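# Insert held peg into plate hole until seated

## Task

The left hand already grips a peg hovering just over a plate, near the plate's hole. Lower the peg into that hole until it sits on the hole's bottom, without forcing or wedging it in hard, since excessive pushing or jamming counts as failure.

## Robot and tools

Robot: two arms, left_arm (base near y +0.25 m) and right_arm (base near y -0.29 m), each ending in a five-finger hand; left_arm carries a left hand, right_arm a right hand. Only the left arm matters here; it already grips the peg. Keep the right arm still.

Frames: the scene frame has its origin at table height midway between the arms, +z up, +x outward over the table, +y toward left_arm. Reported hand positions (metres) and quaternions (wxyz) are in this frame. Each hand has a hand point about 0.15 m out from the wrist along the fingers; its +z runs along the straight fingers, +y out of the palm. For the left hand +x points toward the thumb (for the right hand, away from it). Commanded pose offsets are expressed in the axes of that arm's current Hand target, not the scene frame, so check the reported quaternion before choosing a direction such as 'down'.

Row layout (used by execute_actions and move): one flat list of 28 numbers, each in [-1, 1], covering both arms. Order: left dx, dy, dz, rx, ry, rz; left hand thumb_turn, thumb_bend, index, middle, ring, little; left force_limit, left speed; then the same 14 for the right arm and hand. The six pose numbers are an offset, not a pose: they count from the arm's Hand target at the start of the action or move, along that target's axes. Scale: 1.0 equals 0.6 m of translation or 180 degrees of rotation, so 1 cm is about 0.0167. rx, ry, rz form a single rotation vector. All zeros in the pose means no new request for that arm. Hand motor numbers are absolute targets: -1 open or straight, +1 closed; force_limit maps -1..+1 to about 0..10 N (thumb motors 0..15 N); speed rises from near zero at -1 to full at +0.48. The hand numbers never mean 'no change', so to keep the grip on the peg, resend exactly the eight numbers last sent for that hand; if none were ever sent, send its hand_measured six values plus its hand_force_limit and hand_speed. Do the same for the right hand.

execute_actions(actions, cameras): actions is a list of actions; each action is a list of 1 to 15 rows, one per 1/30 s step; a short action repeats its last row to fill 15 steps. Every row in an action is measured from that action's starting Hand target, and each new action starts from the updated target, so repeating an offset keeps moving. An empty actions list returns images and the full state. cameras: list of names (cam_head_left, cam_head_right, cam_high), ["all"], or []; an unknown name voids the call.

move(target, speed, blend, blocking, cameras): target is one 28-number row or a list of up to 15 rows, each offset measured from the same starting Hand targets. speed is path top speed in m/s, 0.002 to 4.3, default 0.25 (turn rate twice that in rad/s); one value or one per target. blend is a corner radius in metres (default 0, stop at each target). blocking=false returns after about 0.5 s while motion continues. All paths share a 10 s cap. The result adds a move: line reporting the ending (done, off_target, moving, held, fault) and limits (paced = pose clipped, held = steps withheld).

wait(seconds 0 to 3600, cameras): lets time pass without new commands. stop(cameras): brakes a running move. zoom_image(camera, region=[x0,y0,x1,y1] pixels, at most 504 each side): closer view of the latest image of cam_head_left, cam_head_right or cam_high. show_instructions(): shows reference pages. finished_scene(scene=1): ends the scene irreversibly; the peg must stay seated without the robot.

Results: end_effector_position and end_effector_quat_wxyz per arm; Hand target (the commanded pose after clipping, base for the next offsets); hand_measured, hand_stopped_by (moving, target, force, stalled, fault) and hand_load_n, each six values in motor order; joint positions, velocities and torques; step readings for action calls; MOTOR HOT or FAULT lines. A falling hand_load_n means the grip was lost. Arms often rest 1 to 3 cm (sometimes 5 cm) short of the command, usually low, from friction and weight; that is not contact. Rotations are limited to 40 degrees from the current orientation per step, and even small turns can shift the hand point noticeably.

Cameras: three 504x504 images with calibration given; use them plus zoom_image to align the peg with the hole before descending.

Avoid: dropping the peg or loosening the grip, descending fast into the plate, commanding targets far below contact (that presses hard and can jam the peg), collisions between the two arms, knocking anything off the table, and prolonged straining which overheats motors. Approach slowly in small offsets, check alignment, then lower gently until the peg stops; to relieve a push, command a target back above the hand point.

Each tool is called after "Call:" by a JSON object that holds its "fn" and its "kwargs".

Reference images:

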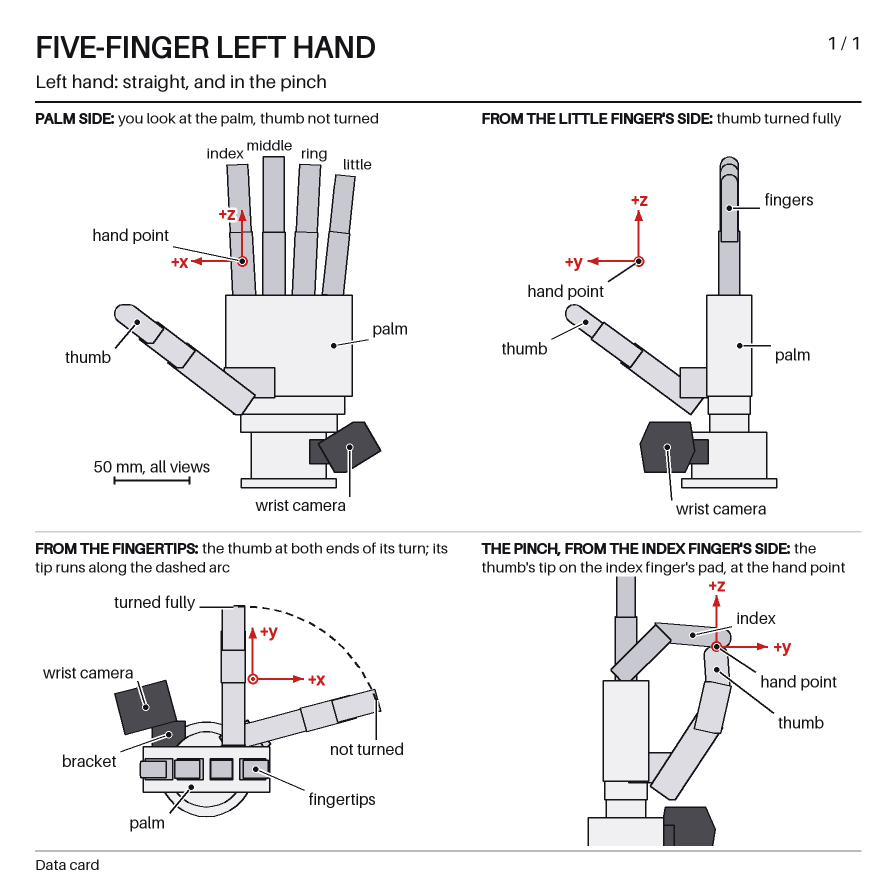

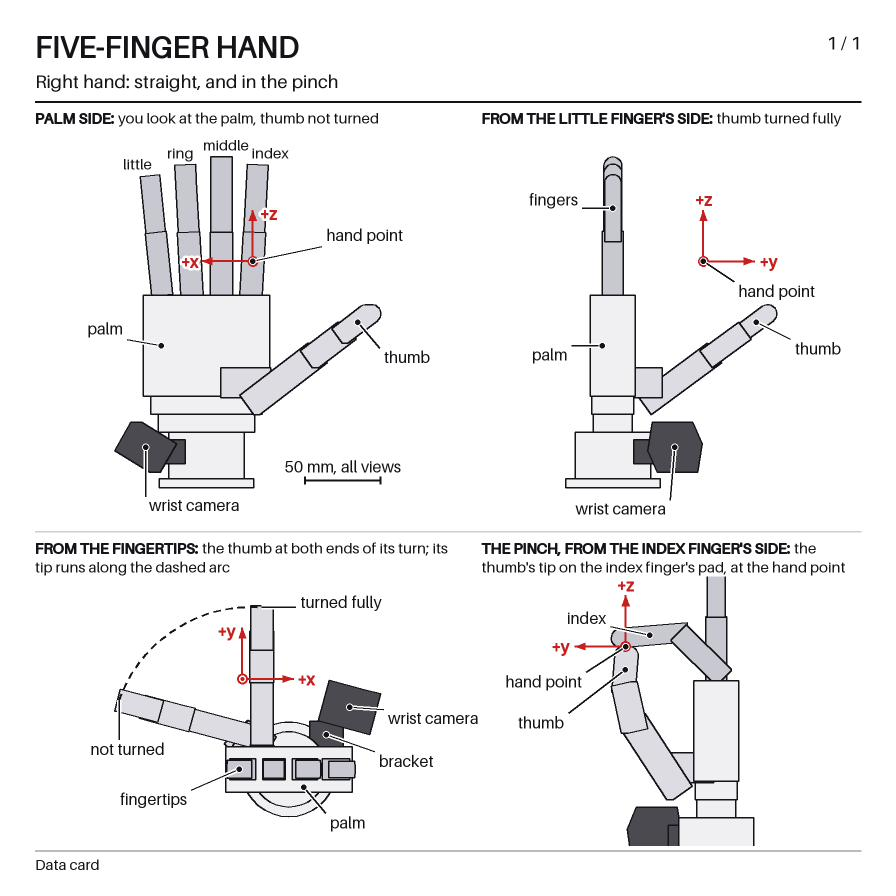

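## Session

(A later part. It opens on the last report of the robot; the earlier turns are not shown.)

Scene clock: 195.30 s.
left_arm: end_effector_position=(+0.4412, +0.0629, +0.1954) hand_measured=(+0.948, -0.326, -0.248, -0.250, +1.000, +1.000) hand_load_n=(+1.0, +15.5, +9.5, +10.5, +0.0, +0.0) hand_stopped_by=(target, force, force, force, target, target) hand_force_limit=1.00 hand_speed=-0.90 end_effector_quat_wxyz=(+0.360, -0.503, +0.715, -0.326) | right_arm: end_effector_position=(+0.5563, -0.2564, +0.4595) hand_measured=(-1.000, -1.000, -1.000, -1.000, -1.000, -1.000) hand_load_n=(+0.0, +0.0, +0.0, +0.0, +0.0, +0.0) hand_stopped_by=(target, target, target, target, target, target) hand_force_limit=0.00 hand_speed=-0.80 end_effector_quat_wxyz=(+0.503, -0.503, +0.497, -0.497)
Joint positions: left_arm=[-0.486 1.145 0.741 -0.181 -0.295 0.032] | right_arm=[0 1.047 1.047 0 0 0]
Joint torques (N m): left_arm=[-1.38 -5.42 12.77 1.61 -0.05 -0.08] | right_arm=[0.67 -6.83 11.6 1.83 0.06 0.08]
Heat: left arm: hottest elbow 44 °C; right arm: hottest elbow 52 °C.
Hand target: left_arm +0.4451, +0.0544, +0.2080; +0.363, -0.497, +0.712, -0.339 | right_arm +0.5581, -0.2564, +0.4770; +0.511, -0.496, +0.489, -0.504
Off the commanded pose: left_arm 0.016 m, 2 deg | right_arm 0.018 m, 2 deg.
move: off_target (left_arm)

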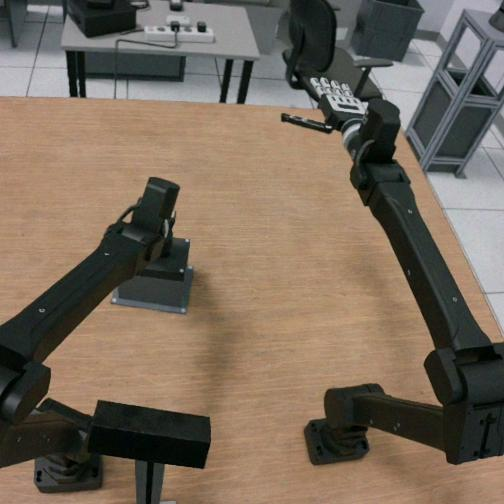

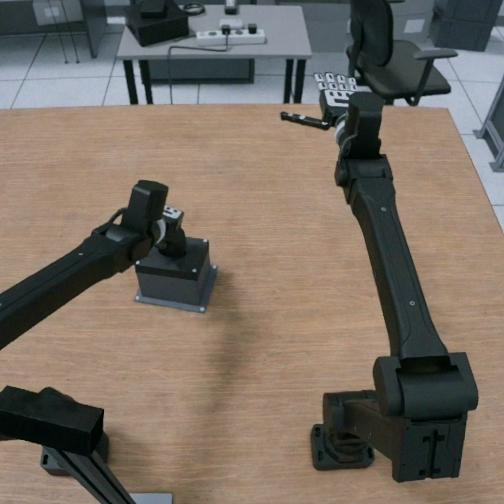

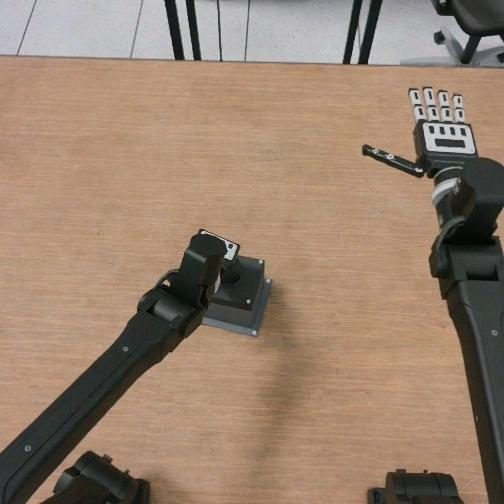

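Call:
{"fn": "move", "kwargs": {"target": [[0.0018,0.00844,0.00508,0,0,0,0.948,-0.326,-0.246,-0.248,1,1,1.0,-0.9,0,0,0,0,0,0,-1,-1,-1,-1,-1,-1,0,-0.8],[0.0033,0.01547,0.0093,0,0,0,0.948,-0.326,-0.246,-0.248,1,1,1.0,-0.9,0,0,0,0,0,0,-1,-1,-1,-1,-1,-1,0,-0.8]], "speed": 0.02, "cameras": ["cam_high","cam_head_right","cam_head_left"]}}

Call:
{"fn": "zoom_image", "kwargs": {"camera": "cam_high", "region": [215, 260, 245, 288]}}

Call:
{"fn": "zoom_image", "kwargs": {"camera": "cam_head_right", "region": [150, 225, 195, 265]}}

Scene clock: 199.70 s.
left_arm: end_effector_position=(+0.4428, +0.0620, +0.1946) hand_measured=(+0.948, -0.326, -0.248, -0.250, +1.000, +1.000) hand_load_n=(+1.0, +15.5, +9.5, +10.5, +0.0, +0.0) hand_stopped_by=(target, force, force, force, target, target) hand_force_limit=1.00 hand_speed=-0.90 end_effector_quat_wxyz=(+0.361, -0.502, +0.714, -0.329) | right_arm: end_effector_position=(+0.5563, -0.2564, +0.4595) hand_measured=(-1.000, -1.000, -1.000, -1.000, -1.000, -1.000) hand_load_n=(+0.0, +0.0, +0.0, +0.0, -0.5, +0.0) hand_stopped_by=(target, target, target, target, target, target) hand_force_limit=0.00 hand_speed=-0.80 end_effector_quat_wxyz=(+0.503, -0.503, +0.497, -0.497)
Joint positions: left_arm=[-0.486 1.149 0.738 -0.167 -0.295 0.032] | right_arm=[0 1.047 1.047 0 0 0]
Joint torques (N m): left_arm=[-1.49 -4.78 11.06 2.4 -0.06 -0.09] | right_arm=[0.73 -6.77 11.63 1.76 0.06 0.08]
Heat: left arm: hottest elbow 44 °C; right arm: hottest elbow 52 °C.
Hand target: left_arm +0.4450, +0.0545, +0.1969; +0.363, -0.497, +0.712, -0.339 | right_arm +0.5581, -0.2564, +0.4770; +0.511, -0.496, +0.489, -0.504
Off the commanded pose: left_arm 0.008 m, 1 deg | right_arm 0.018 m, 2 deg.
move: done

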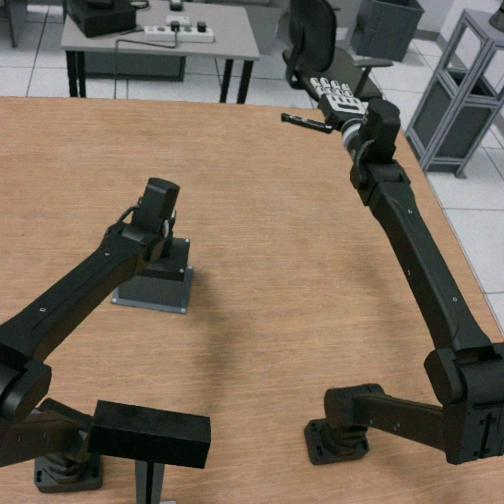

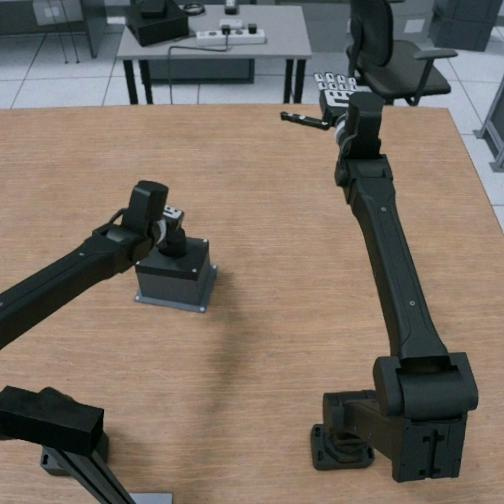

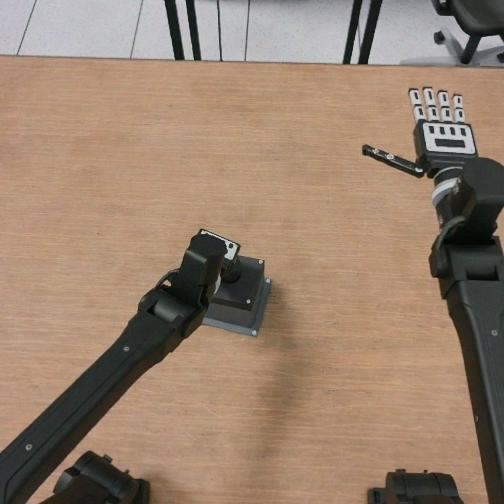

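Scaled by 16.800.

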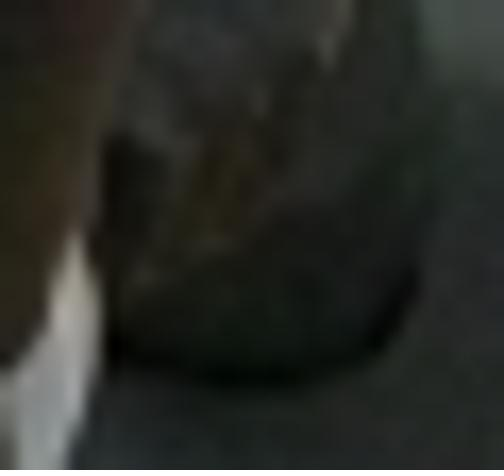

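Scaled by 11.200.

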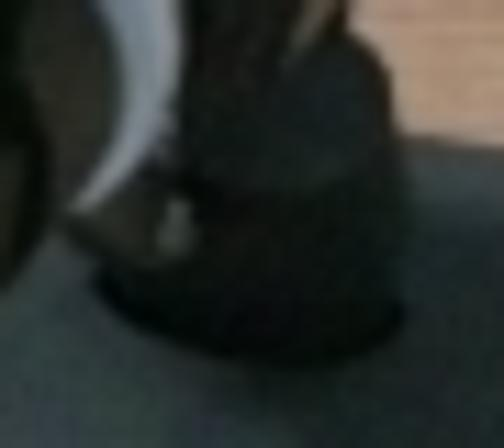

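Call:
{"fn": "move", "kwargs": {"target": [[-0.00685,-0.03392,-0.02345,0,0,0,0.948,-0.326,-0.246,-0.248,1,1,1.0,-0.9,0,0,0,0,0,0,-1,-1,-1,-1,-1,-1,0,-0.8],[-0.0025,-0.01353,-0.01117,0,0,0,0.948,-0.326,-0.246,-0.248,1,1,1.0,-0.9,0,0,0,0,0,0,-1,-1,-1,-1,-1,-1,0,-0.8]], "speed": 0.03, "cameras": ["cam_high","cam_head_right","cam_head_left"]}}

Call:
{"fn": "zoom_image", "kwargs": {"camera": "cam_high", "region": [210, 250, 250, 290]}}

Call:
{"fn": "zoom_image", "kwargs": {"camera": "cam_head_right", "region": [150, 225, 195, 265]}}

Call:
{"fn": "zoom_image", "kwargs": {"camera": "cam_head_left", "region": [140, 225, 185, 265]}}

Scene clock: 223.27 s.
left_arm: end_effector_position=(+0.4397, +0.0632, +0.1957) hand_measured=(+0.948, -0.326, -0.248, -0.250, +1.000, +1.000) hand_load_n=(+1.5, +17.0, +11.5, +10.0, +0.0, +0.0) hand_stopped_by=(target, force, force, force, target, target) hand_force_limit=1.00 hand_speed=-0.90 end_effector_quat_wxyz=(+0.358, -0.505, +0.714, -0.326) | right_arm: end_effector_position=(+0.5563, -0.2564, +0.4595) hand_measured=(-1.000, -1.000, -1.000, -1.000, -1.000, -1.000) hand_load_n=(-0.5, +0.0, -0.5, +0.0, +0.0, +0.0) hand_stopped_by=(target, target, target, target, target, target) hand_force_limit=0.00 hand_speed=-0.80 end_effector_quat_wxyz=(+0.503, -0.503, +0.497, -0.497)
Joint positions: left_arm=[-0.486 1.141 0.74 -0.188 -0.295 0.026] | right_arm=[0 1.047 1.047 0 0 0]
Joint torques (N m): left_arm=[-1.55 -5.48 12.46 1.81 -0.15 -0.03] | right_arm=[0.62 -6.77 11.59 1.81 0.06 0.07]
Heat: left arm: hottest elbow 42 °C; right arm: hottest elbow 52 °C.
Hand target: left_arm +0.4435, +0.0545, +0.2075; +0.363, -0.497, +0.712, -0.339 | right_arm +0.5581, -0.2564, +0.4770; +0.511, -0.496, +0.489, -0.504
Off the commanded pose: left_arm 0.015 m, 2 deg | right_arm 0.018 m, 2 deg.
move: off_target (left_arm)

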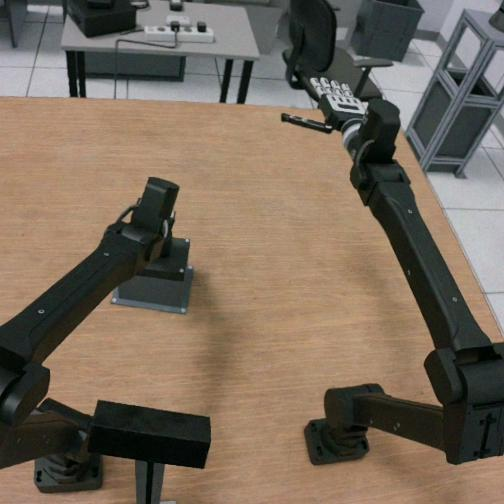

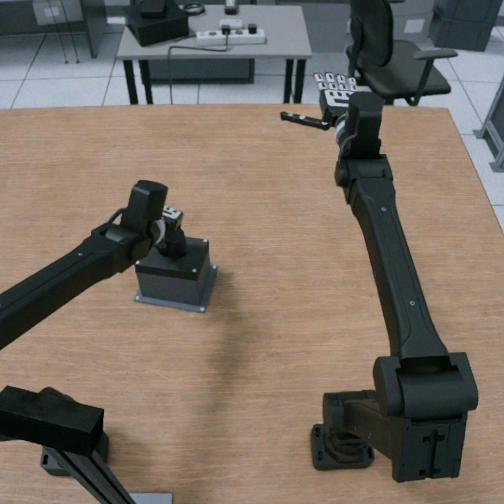

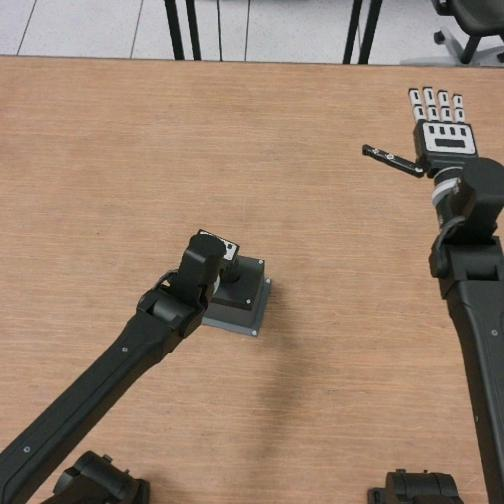

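Scaled by 12.600.

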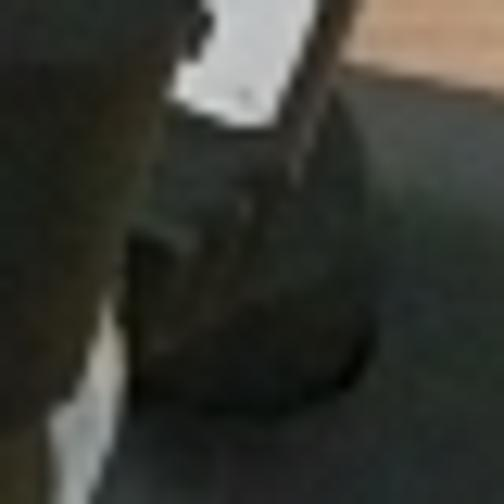

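Scaled by 11.200.

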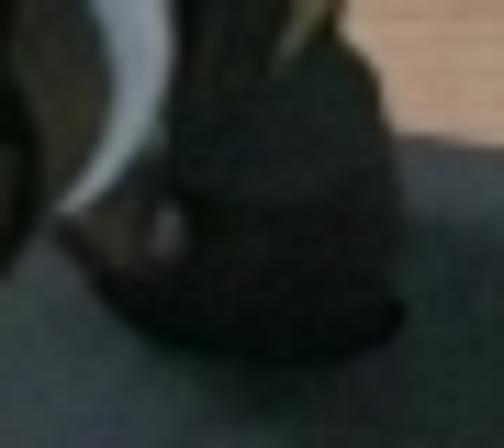

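Scaled by 11.200.

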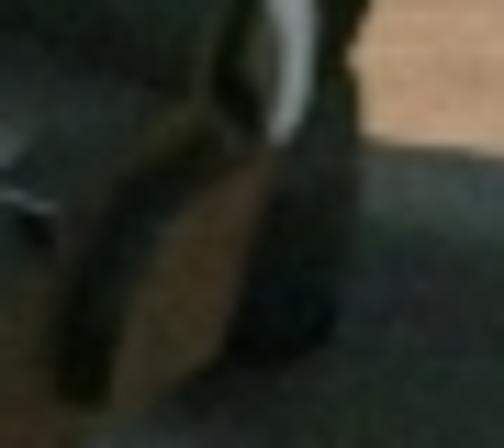

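Call:
{"fn": "move", "kwargs": {"target": [0.00355,0.01553,0.00747,0,0,0,0.948,-0.326,-0.246,-0.248,1,1,1.0,-0.9,0,0,0,0,0,0,-1,-1,-1,-1,-1,-1,0,-0.8], "speed": 0.02, "cameras": ["cam_high","cam_head_right","cam_head_left"]}}

Call:
{"fn": "zoom_image", "kwargs": {"camera": "cam_high", "region": [210, 250, 250, 290]}}

Call:
{"fn": "zoom_image", "kwargs": {"camera": "cam_head_right", "region": [150, 225, 195, 265]}}

Scene clock: 230.20 s.
left_arm: end_effector_position=(+0.4409, +0.0626, +0.1951) hand_measured=(+0.948, -0.326, -0.248, -0.250, +1.000, +1.000) hand_load_n=(+0.5, +16.5, +10.5, +10.5, +0.0, +0.0) hand_stopped_by=(target, force, force, force, target, target) hand_force_limit=1.00 hand_speed=-0.90 end_effector_quat_wxyz=(+0.361, -0.504, +0.712, -0.330) | right_arm: end_effector_position=(+0.5563, -0.2564, +0.4595) hand_measured=(-1.000, -1.000, -1.000, -1.000, -1.000, -1.000) hand_load_n=(+0.0, +0.0, +0.0, +0.0, +0.0, +0.0) hand_stopped_by=(target, target, target, target, target, target) hand_force_limit=0.00 hand_speed=-0.80 end_effector_quat_wxyz=(+0.503, -0.503, +0.497, -0.497)
Joint positions: left_arm=[-0.486 1.141 0.732 -0.168 -0.295 0.026] | right_arm=[0 1.047 1.047 0 0 0]
Joint torques (N m): left_arm=[-1.79 -4.66 11.12 2.36 -0.19 -0.05] | right_arm=[0.67 -6.71 11.63 1.78 0.06 0.07]
Heat: left arm: hottest elbow 42 °C; right arm: hottest elbow 53 °C.
Hand target: left_arm +0.4425, +0.0544, +0.1970; +0.363, -0.497, +0.712, -0.339 | right_arm +0.5581, -0.2564, +0.4770; +0.511, -0.496, +0.489, -0.504
Off the commanded pose: left_arm 0.008 m, 1 deg | right_arm 0.018 m, 2 deg.
move: done

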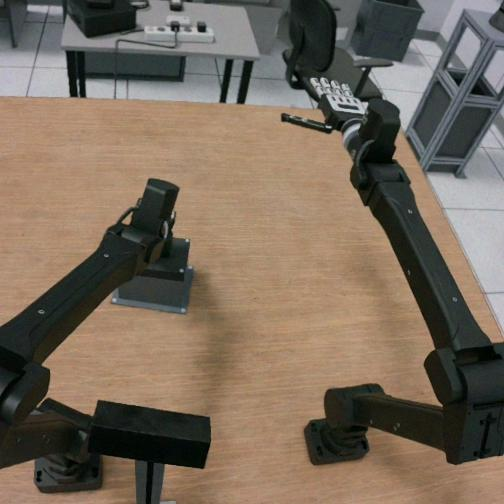

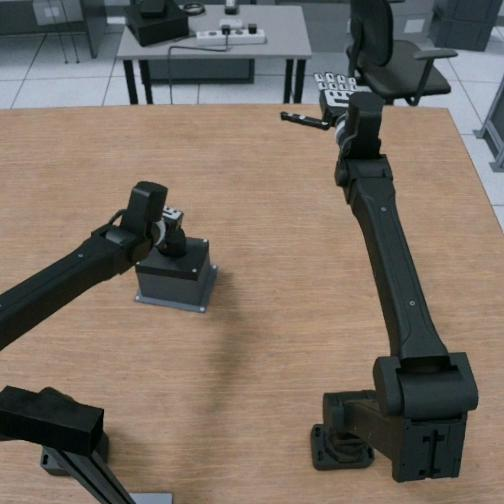

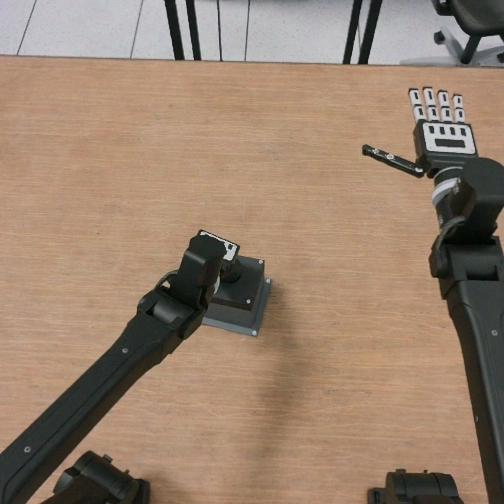

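Scaled by 12.600.

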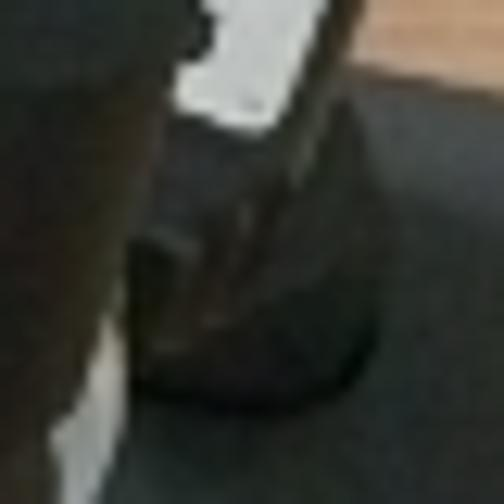

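Scaled by 11.200.

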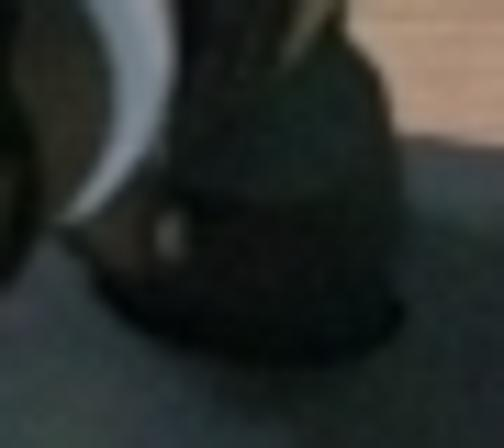

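Call:
{"fn": "move", "kwargs": {"target": [[-0.0135,-0.0633,-0.0381,0,0,0,0.948,-0.326,-0.246,-0.248,1,1,1.0,-0.9,0,0,0,0,0,0,-1,-1,-1,-1,-1,-1,0,-0.8],[-0.0135,-0.0633,-0.0381,-0.0055,-0.0258,-0.0155,0.948,-0.326,-0.246,-0.248,1,1,1.0,-0.9,0,0,0,0,0,0,-1,-1,-1,-1,-1,-1,0,-0.8],[-0.0042,-0.0210,-0.0081,-0.0055,-0.0258,-0.0155,0.948,-0.326,-0.246,-0.248,1,1,1.0,-0.9,0,0,0,0,0,0,-1,-1,-1,-1,-1,-1,0,-0.8]], "speed": 0.04, "cameras": ["cam_high","cam_head_right","cam_head_left"]}}

Call:
{"fn": "zoom_image", "kwargs": {"camera": "cam_high", "region": [210, 250, 250, 290]}}

Call:
{"fn": "zoom_image", "kwargs": {"camera": "cam_head_right", "region": [150, 225, 195, 265]}}

Call:
{"fn": "zoom_image", "kwargs": {"camera": "cam_head_left", "region": [140, 225, 185, 265]}}

Scene clock: 265.90 s.
left_arm: end_effector_position=(+0.4396, +0.0641, +0.2015) hand_measured=(+0.948, -0.328, -0.248, -0.250, +1.000, +1.000) hand_load_n=(+0.0, +16.5, +11.5, +10.5, +0.5, +0.0) hand_stopped_by=(target, force, force, force, target, target) hand_force_limit=1.00 hand_speed=-0.90 end_effector_quat_wxyz=(+0.376, -0.533, +0.694, -0.305) | right_arm: end_effector_position=(+0.5563, -0.2564, +0.4595) hand_measured=(-1.000, -1.000, -1.000, -1.000, -1.000, -1.000) hand_load_n=(+0.0, +0.0, +0.0, +0.0, +0.0, -0.5) hand_stopped_by=(target, target, target, target, target, target) hand_force_limit=0.00 hand_speed=-0.80 end_effector_quat_wxyz=(+0.503, -0.503, +0.497, -0.497)
Joint positions: left_arm=[-0.522 1.145 0.765 -0.235 -0.404 -0.038] | right_arm=[0 1.047 1.047 0 0 0]
Joint torques (N m): left_arm=[-1.67 -4.89 12.29 2.19 -0.28 -0.18] | right_arm=[0.73 -6.71 11.63 1.8 0.07 0.07]
Heat: left arm: hottest elbow 42 °C; right arm: hottest elbow 53 °C.
Hand target: left_arm +0.4449, +0.0539, +0.2105; +0.379, -0.531, +0.687, -0.321 | right_arm +0.5581, -0.2564, +0.4770; +0.511, -0.496, +0.489, -0.504
Off the commanded pose: left_arm 0.015 m, 2 deg | right_arm 0.018 m, 2 deg.
move: off_target (left_arm)

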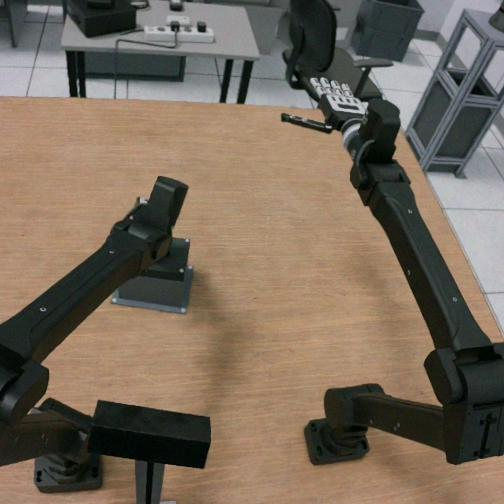

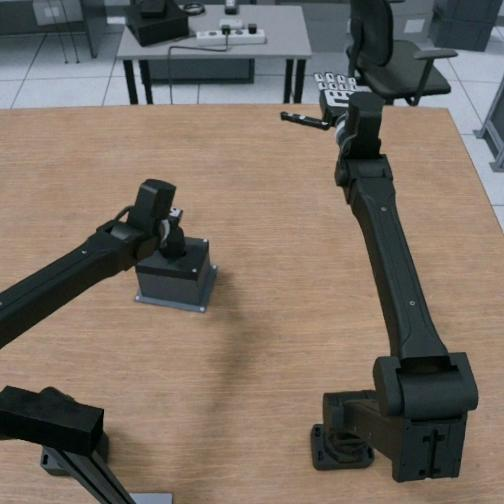

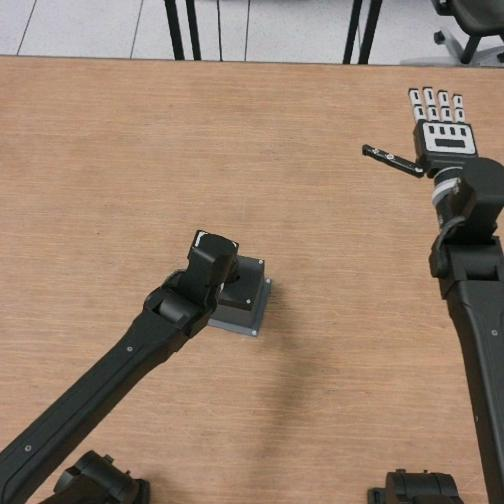

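Scaled by 12.600.

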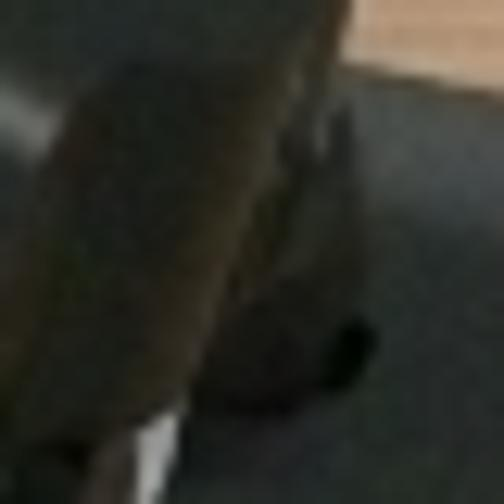

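Scaled by 11.200.

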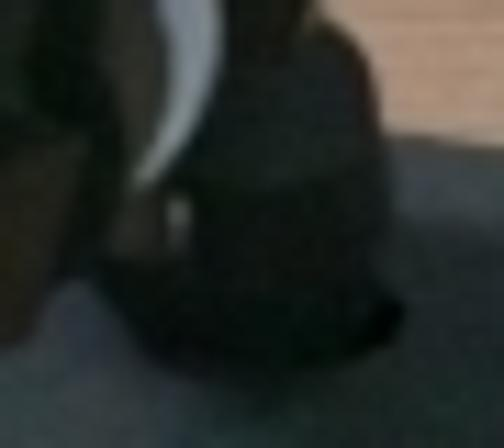

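Scaled by 11.200.

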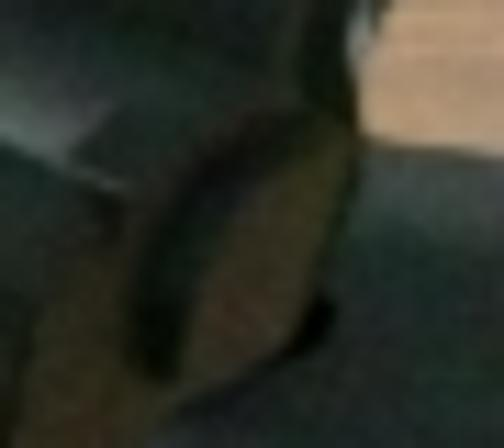

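Call:
{"fn": "zoom_image", "kwargs": {"camera": "cam_high", "region": [220, 266, 244, 288]}}

Call:
{"fn": "zoom_image", "kwargs": {"camera": "cam_head_right", "region": [155, 240, 190, 262]}}

Scaled by 21.000.

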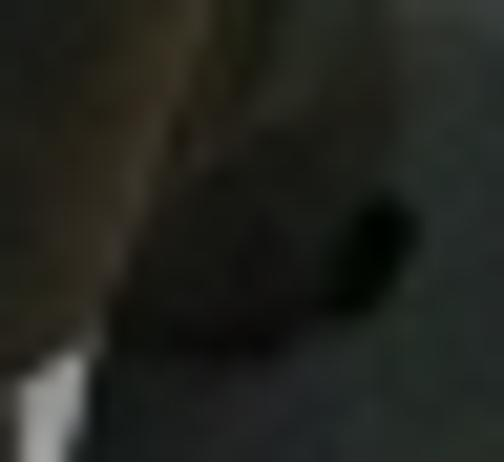

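Scaled by 14.400.

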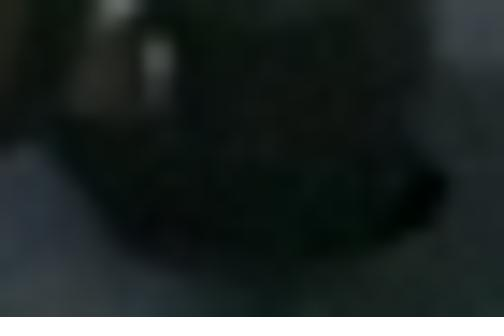

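Call:
{"fn": "move", "kwargs": {"target": [-0.018,-0.0843,-0.0508,0,0,0,0.948,-0.326,-0.246,-0.248,1,1,1.0,-0.9,0,0,0,0,0,0,-1,-1,-1,-1,-1,-1,0,-0.8], "speed": 0.06, "cameras": ["cam_high","cam_head_right","cam_head_left"]}}

Call:
{"fn": "zoom_image", "kwargs": {"camera": "cam_high", "region": [200, 230, 250, 285]}}

Call:
{"fn": "zoom_image", "kwargs": {"camera": "cam_head_right", "region": [145, 205, 195, 260]}}

Call:
{"fn": "zoom_image", "kwargs": {"camera": "cam_head_left", "region": [135, 205, 185, 260]}}

Scene clock: 293.10 s.
left_arm: end_effector_position=(+0.4309, +0.0689, +0.2309) hand_measured=(+0.948, -0.328, -0.248, -0.250, +1.000, +1.000) hand_load_n=(+0.0, +17.0, +11.5, +10.0, +0.0, +0.0) hand_stopped_by=(target, force, force, force, target, target) hand_force_limit=1.00 hand_speed=-0.90 end_effector_quat_wxyz=(+0.368, -0.537, +0.702, -0.289) | right_arm: end_effector_position=(+0.5563, -0.2564, +0.4595) hand_measured=(-1.000, -1.000, -1.000, -1.000, -1.000, -1.000) hand_load_n=(-0.5, +0.0, +0.0, +0.0, +0.0, +0.0) hand_stopped_by=(target, target, target, target, target, target) hand_force_limit=0.00 hand_speed=-0.80 end_effector_quat_wxyz=(+0.503, -0.503, +0.497, -0.497)
Joint positions: left_arm=[-0.522 1.104 0.836 -0.389 -0.406 -0.043] | right_arm=[0 1.047 1.047 0 0 0]
Joint torques (N m): left_arm=[-1.61 -5.83 17.25 1.18 -0.23 -0.11] | right_arm=[0.62 -6.71 11.62 1.83 0.06 0.08]
Heat: left arm: hottest elbow 43 °C; right arm: hottest elbow 54 °C.
Hand target: left_arm +0.4448, +0.0540, +0.2704; +0.379, -0.531, +0.687, -0.321 | right_arm +0.5581, -0.2564, +0.4770; +0.511, -0.496, +0.489, -0.504
Off the commanded pose: left_arm 0.045 m, 4 deg | right_arm 0.018 m, 2 deg.
move: off_target (left_arm)

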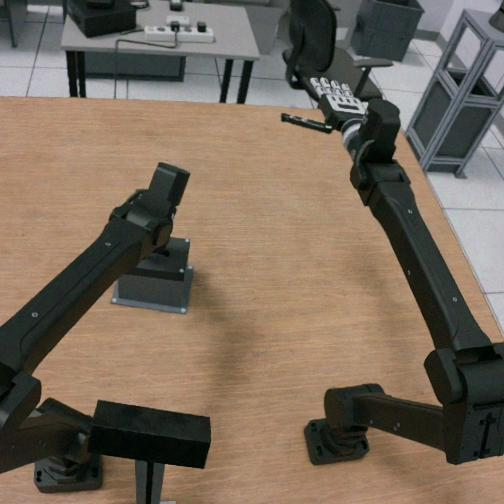

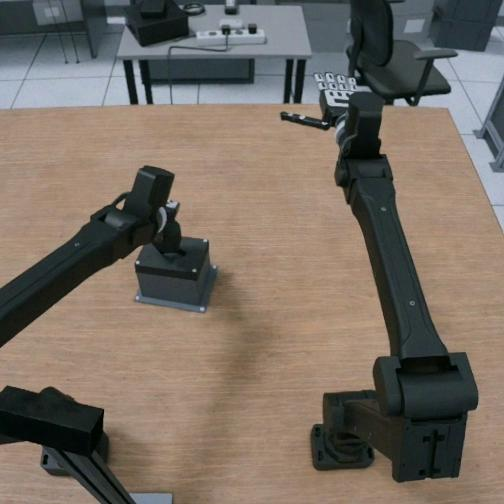

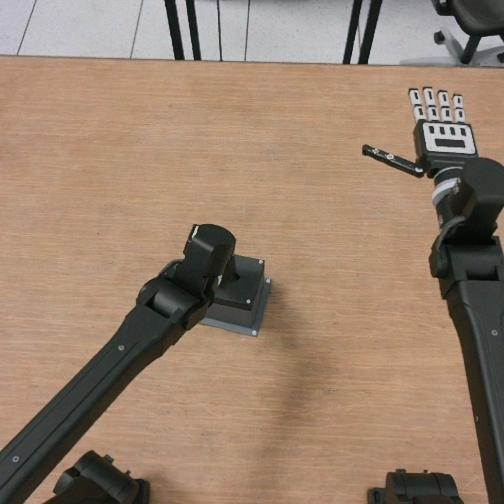

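Scaled by 9.164.

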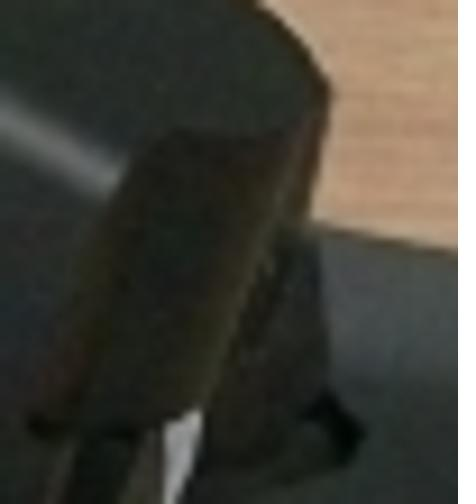

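Scaled by 9.164.

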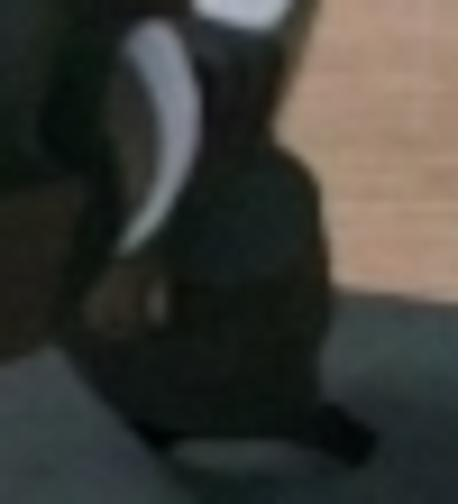

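Scaled by 9.164.

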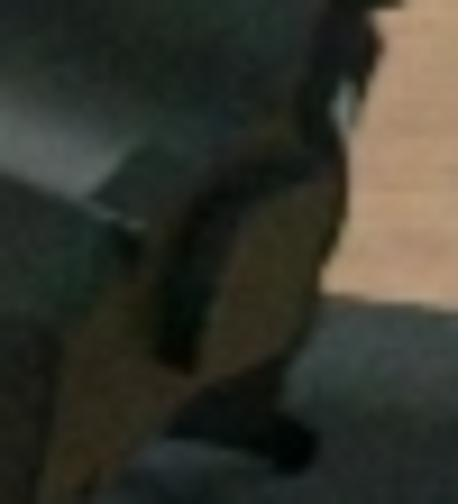

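Call:
{"fn": "move", "kwargs": {"target": [[-0.018,-0.0843,-0.0508,0.0055,0.0258,0.0155,0.948,-0.326,-0.246,-0.248,1,1,1.0,-0.9,0,0,0,0,0,0,-1,-1,-1,-1,-1,-1,0,-0.8],[-0.009,-0.0422,-0.0254,0.0055,0.0258,0.0155,0.948,-0.326,-0.246,-0.248,1,1,1.0,-0.9,0,0,0,0,0,0,-1,-1,-1,-1,-1,-1,0,-0.8]], "speed": 0.08, "cameras": ["cam_high","cam_head_right","cam_head_left"]}}

Call:
{"fn": "zoom_image", "kwargs": {"camera": "cam_high", "region": [195, 210, 245, 265]}}

Call:
{"fn": "zoom_image", "kwargs": {"camera": "cam_head_right", "region": [140, 185, 190, 240]}}

Call:
{"fn": "zoom_image", "kwargs": {"camera": "cam_head_left", "region": [130, 185, 180, 240]}}

Scene clock: 303.43 s.
left_arm: end_effector_position=(+0.4361, +0.0500, +0.2921) hand_measured=(+0.948, -0.328, -0.248, -0.250, +1.000, +1.000) hand_load_n=(+0.0, +17.0, +11.5, +10.5, +0.0, +0.0) hand_stopped_by=(target, force, force, force, target, target) hand_force_limit=1.00 hand_speed=-0.90 end_effector_quat_wxyz=(+0.353, -0.497, +0.721, -0.330) | right_arm: end_effector_position=(+0.5563, -0.2564, +0.4595) hand_measured=(-1.000, -1.000, -1.000, -1.000, -1.000, -1.000) hand_load_n=(-0.5, +0.0, +0.0, +0.0, -0.5, +0.0) hand_stopped_by=(target, target, target, target, target, target) hand_force_limit=0.00 hand_speed=-0.80 end_effector_quat_wxyz=(+0.503, -0.503, +0.497, -0.497)
Joint positions: left_arm=[-0.515 1.073 0.955 -0.474 -0.298 0.021] | right_arm=[0 1.047 1.047 0 0 0]
Joint torques (N m): left_arm=[0.91 -4.89 12.4 2.41 -0.04 0.03] | right_arm=[0.67 -6.77 11.64 1.84 0.06 0.08]
Heat: left arm: hottest elbow 46 °C; right arm: hottest elbow 54 °C.
Hand target: left_arm +0.4448, +0.0540, +0.3006; +0.363, -0.497, +0.712, -0.339 | right_arm +0.5581, -0.2564, +0.4770; +0.511, -0.496, +0.489, -0.504
Off the commanded pose: left_arm 0.013 m, 2 deg | right_arm 0.018 m, 2 deg.
move: off_target (left_arm)

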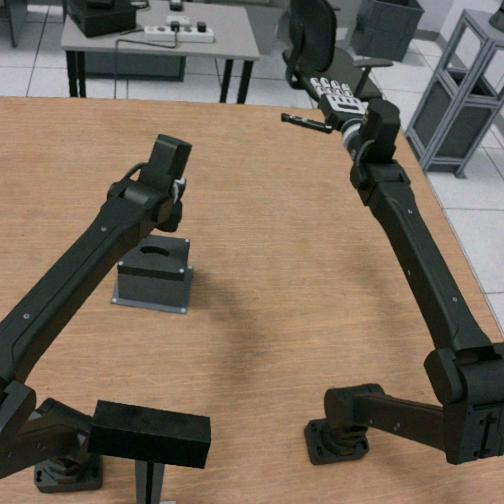

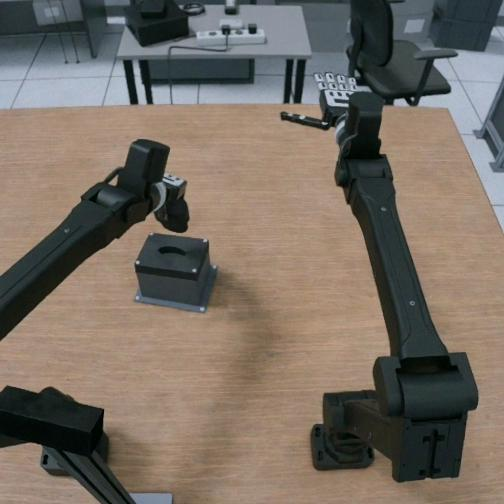

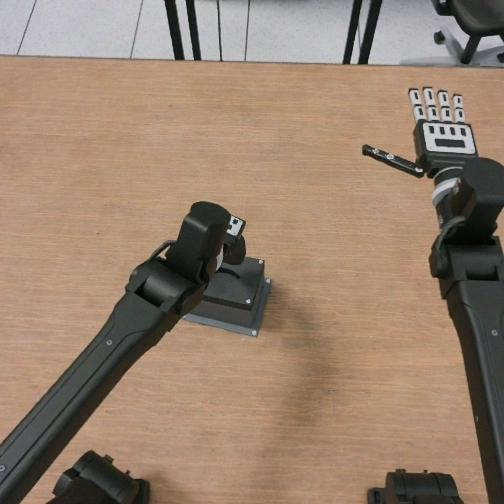

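Scaled by 9.164.

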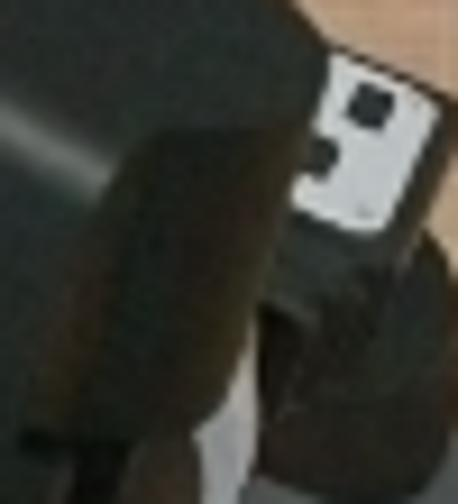

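Scaled by 9.164.

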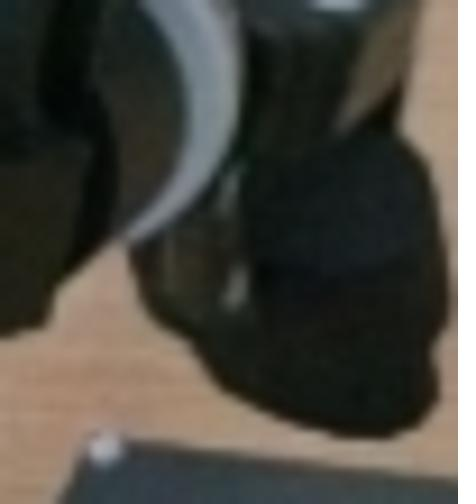

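Scaled by 9.164.

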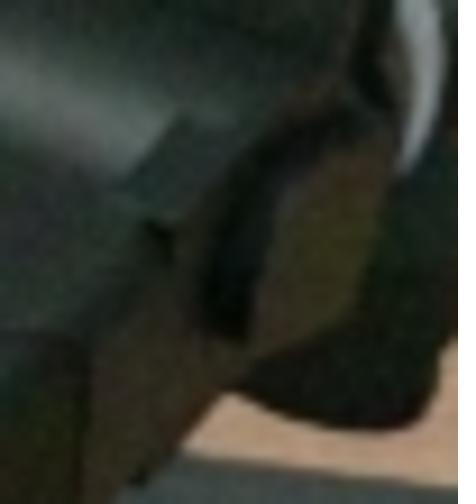

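Call:
{"fn": "move", "kwargs": {"target": [[-0.0417,0.0419,0.0108,-0.0038,-0.0211,-0.0185,0.948,-0.326,-0.246,-0.248,1,1,1.0,-0.9,0,0,0,0,0,0,-1,-1,-1,-1,-1,-1,0,-0.8],[0.0135,0.0633,0.0381,-0.0038,-0.0211,-0.0185,0.948,-0.326,-0.246,-0.248,1,1,1.0,-0.9,0,0,0,0,0,0,-1,-1,-1,-1,-1,-1,0,-0.8]], "speed": 0.06, "cameras": ["cam_high","cam_head_right","cam_head_left"]}}

Call:
{"fn": "zoom_image", "kwargs": {"camera": "cam_high", "region": [200, 235, 245, 285]}}

Call:
{"fn": "zoom_image", "kwargs": {"camera": "cam_head_right", "region": [145, 210, 195, 260]}}

Call:
{"fn": "zoom_image", "kwargs": {"camera": "cam_head_left", "region": [135, 210, 180, 260]}}

Scene clock: 320.73 s.
left_arm: end_effector_position=(+0.4409, +0.0627, +0.2461) hand_measured=(+0.948, -0.328, -0.248, -0.250, +1.000, +1.000) hand_load_n=(+0.0, +17.0, +11.5, +10.5, +0.0, +0.0) hand_stopped_by=(target, force, force, force, target, target) hand_force_limit=1.00 hand_speed=-0.90 end_effector_quat_wxyz=(+0.370, -0.532, +0.695, -0.312) | right_arm: end_effector_position=(+0.5563, -0.2564, +0.4595) hand_measured=(-1.000, -1.000, -1.000, -1.000, -1.000, -1.000) hand_load_n=(+0.0, +0.0, +0.0, +0.0, +0.0, +0.0) hand_stopped_by=(target, target, target, target, target, target) hand_force_limit=0.00 hand_speed=-0.80 end_effector_quat_wxyz=(+0.503, -0.503, +0.497, -0.497)
Joint positions: left_arm=[-0.513 1.104 0.857 -0.364 -0.38 -0.037] | right_arm=[0 1.047 1.047 0 0 0]
Joint torques (N m): left_arm=[-1.44 -5.19 12.16 2.36 -0.34 -0.19] | right_arm=[0.73 -6.83 11.63 1.78 0.06 0.07]
Heat: left arm: hottest elbow 45 °C; right arm: hottest elbow 55 °C.
Hand target: left_arm +0.4447, +0.0541, +0.2555; +0.373, -0.530, +0.687, -0.328 | right_arm +0.5581, -0.2564, +0.4770; +0.511, -0.496, +0.489, -0.504
Off the commanded pose: left_arm 0.013 m, 2 deg | right_arm 0.018 m, 2 deg.
move: off_target (left_arm)

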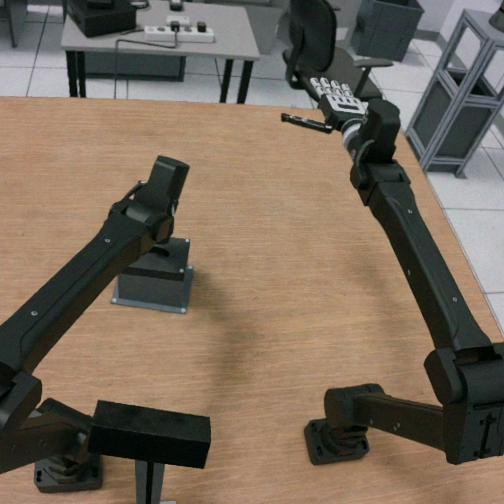

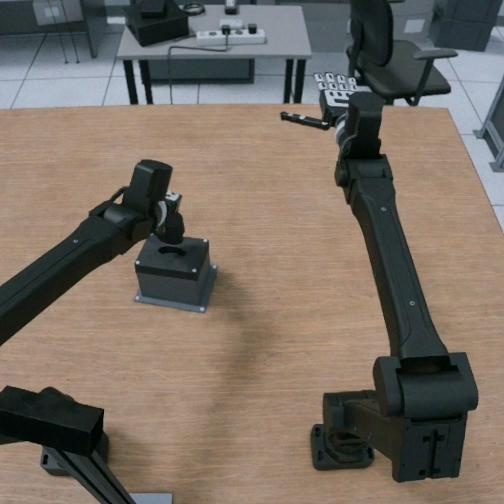

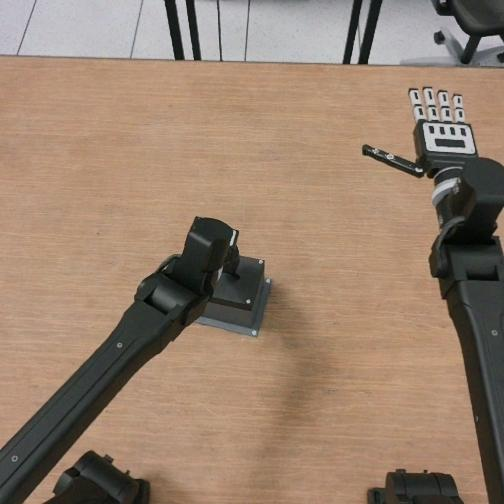

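Scaled by 10.080.

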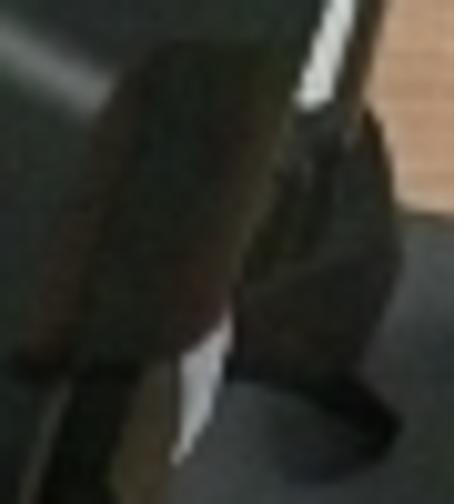

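Scaled by 10.080.

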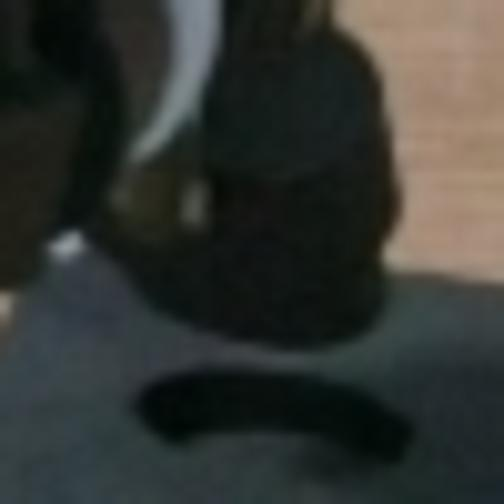

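Scaled by 10.080.

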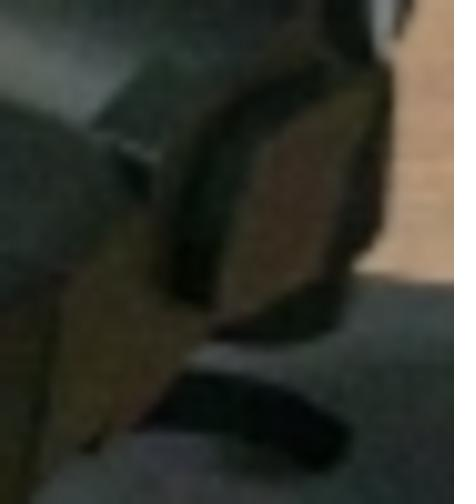

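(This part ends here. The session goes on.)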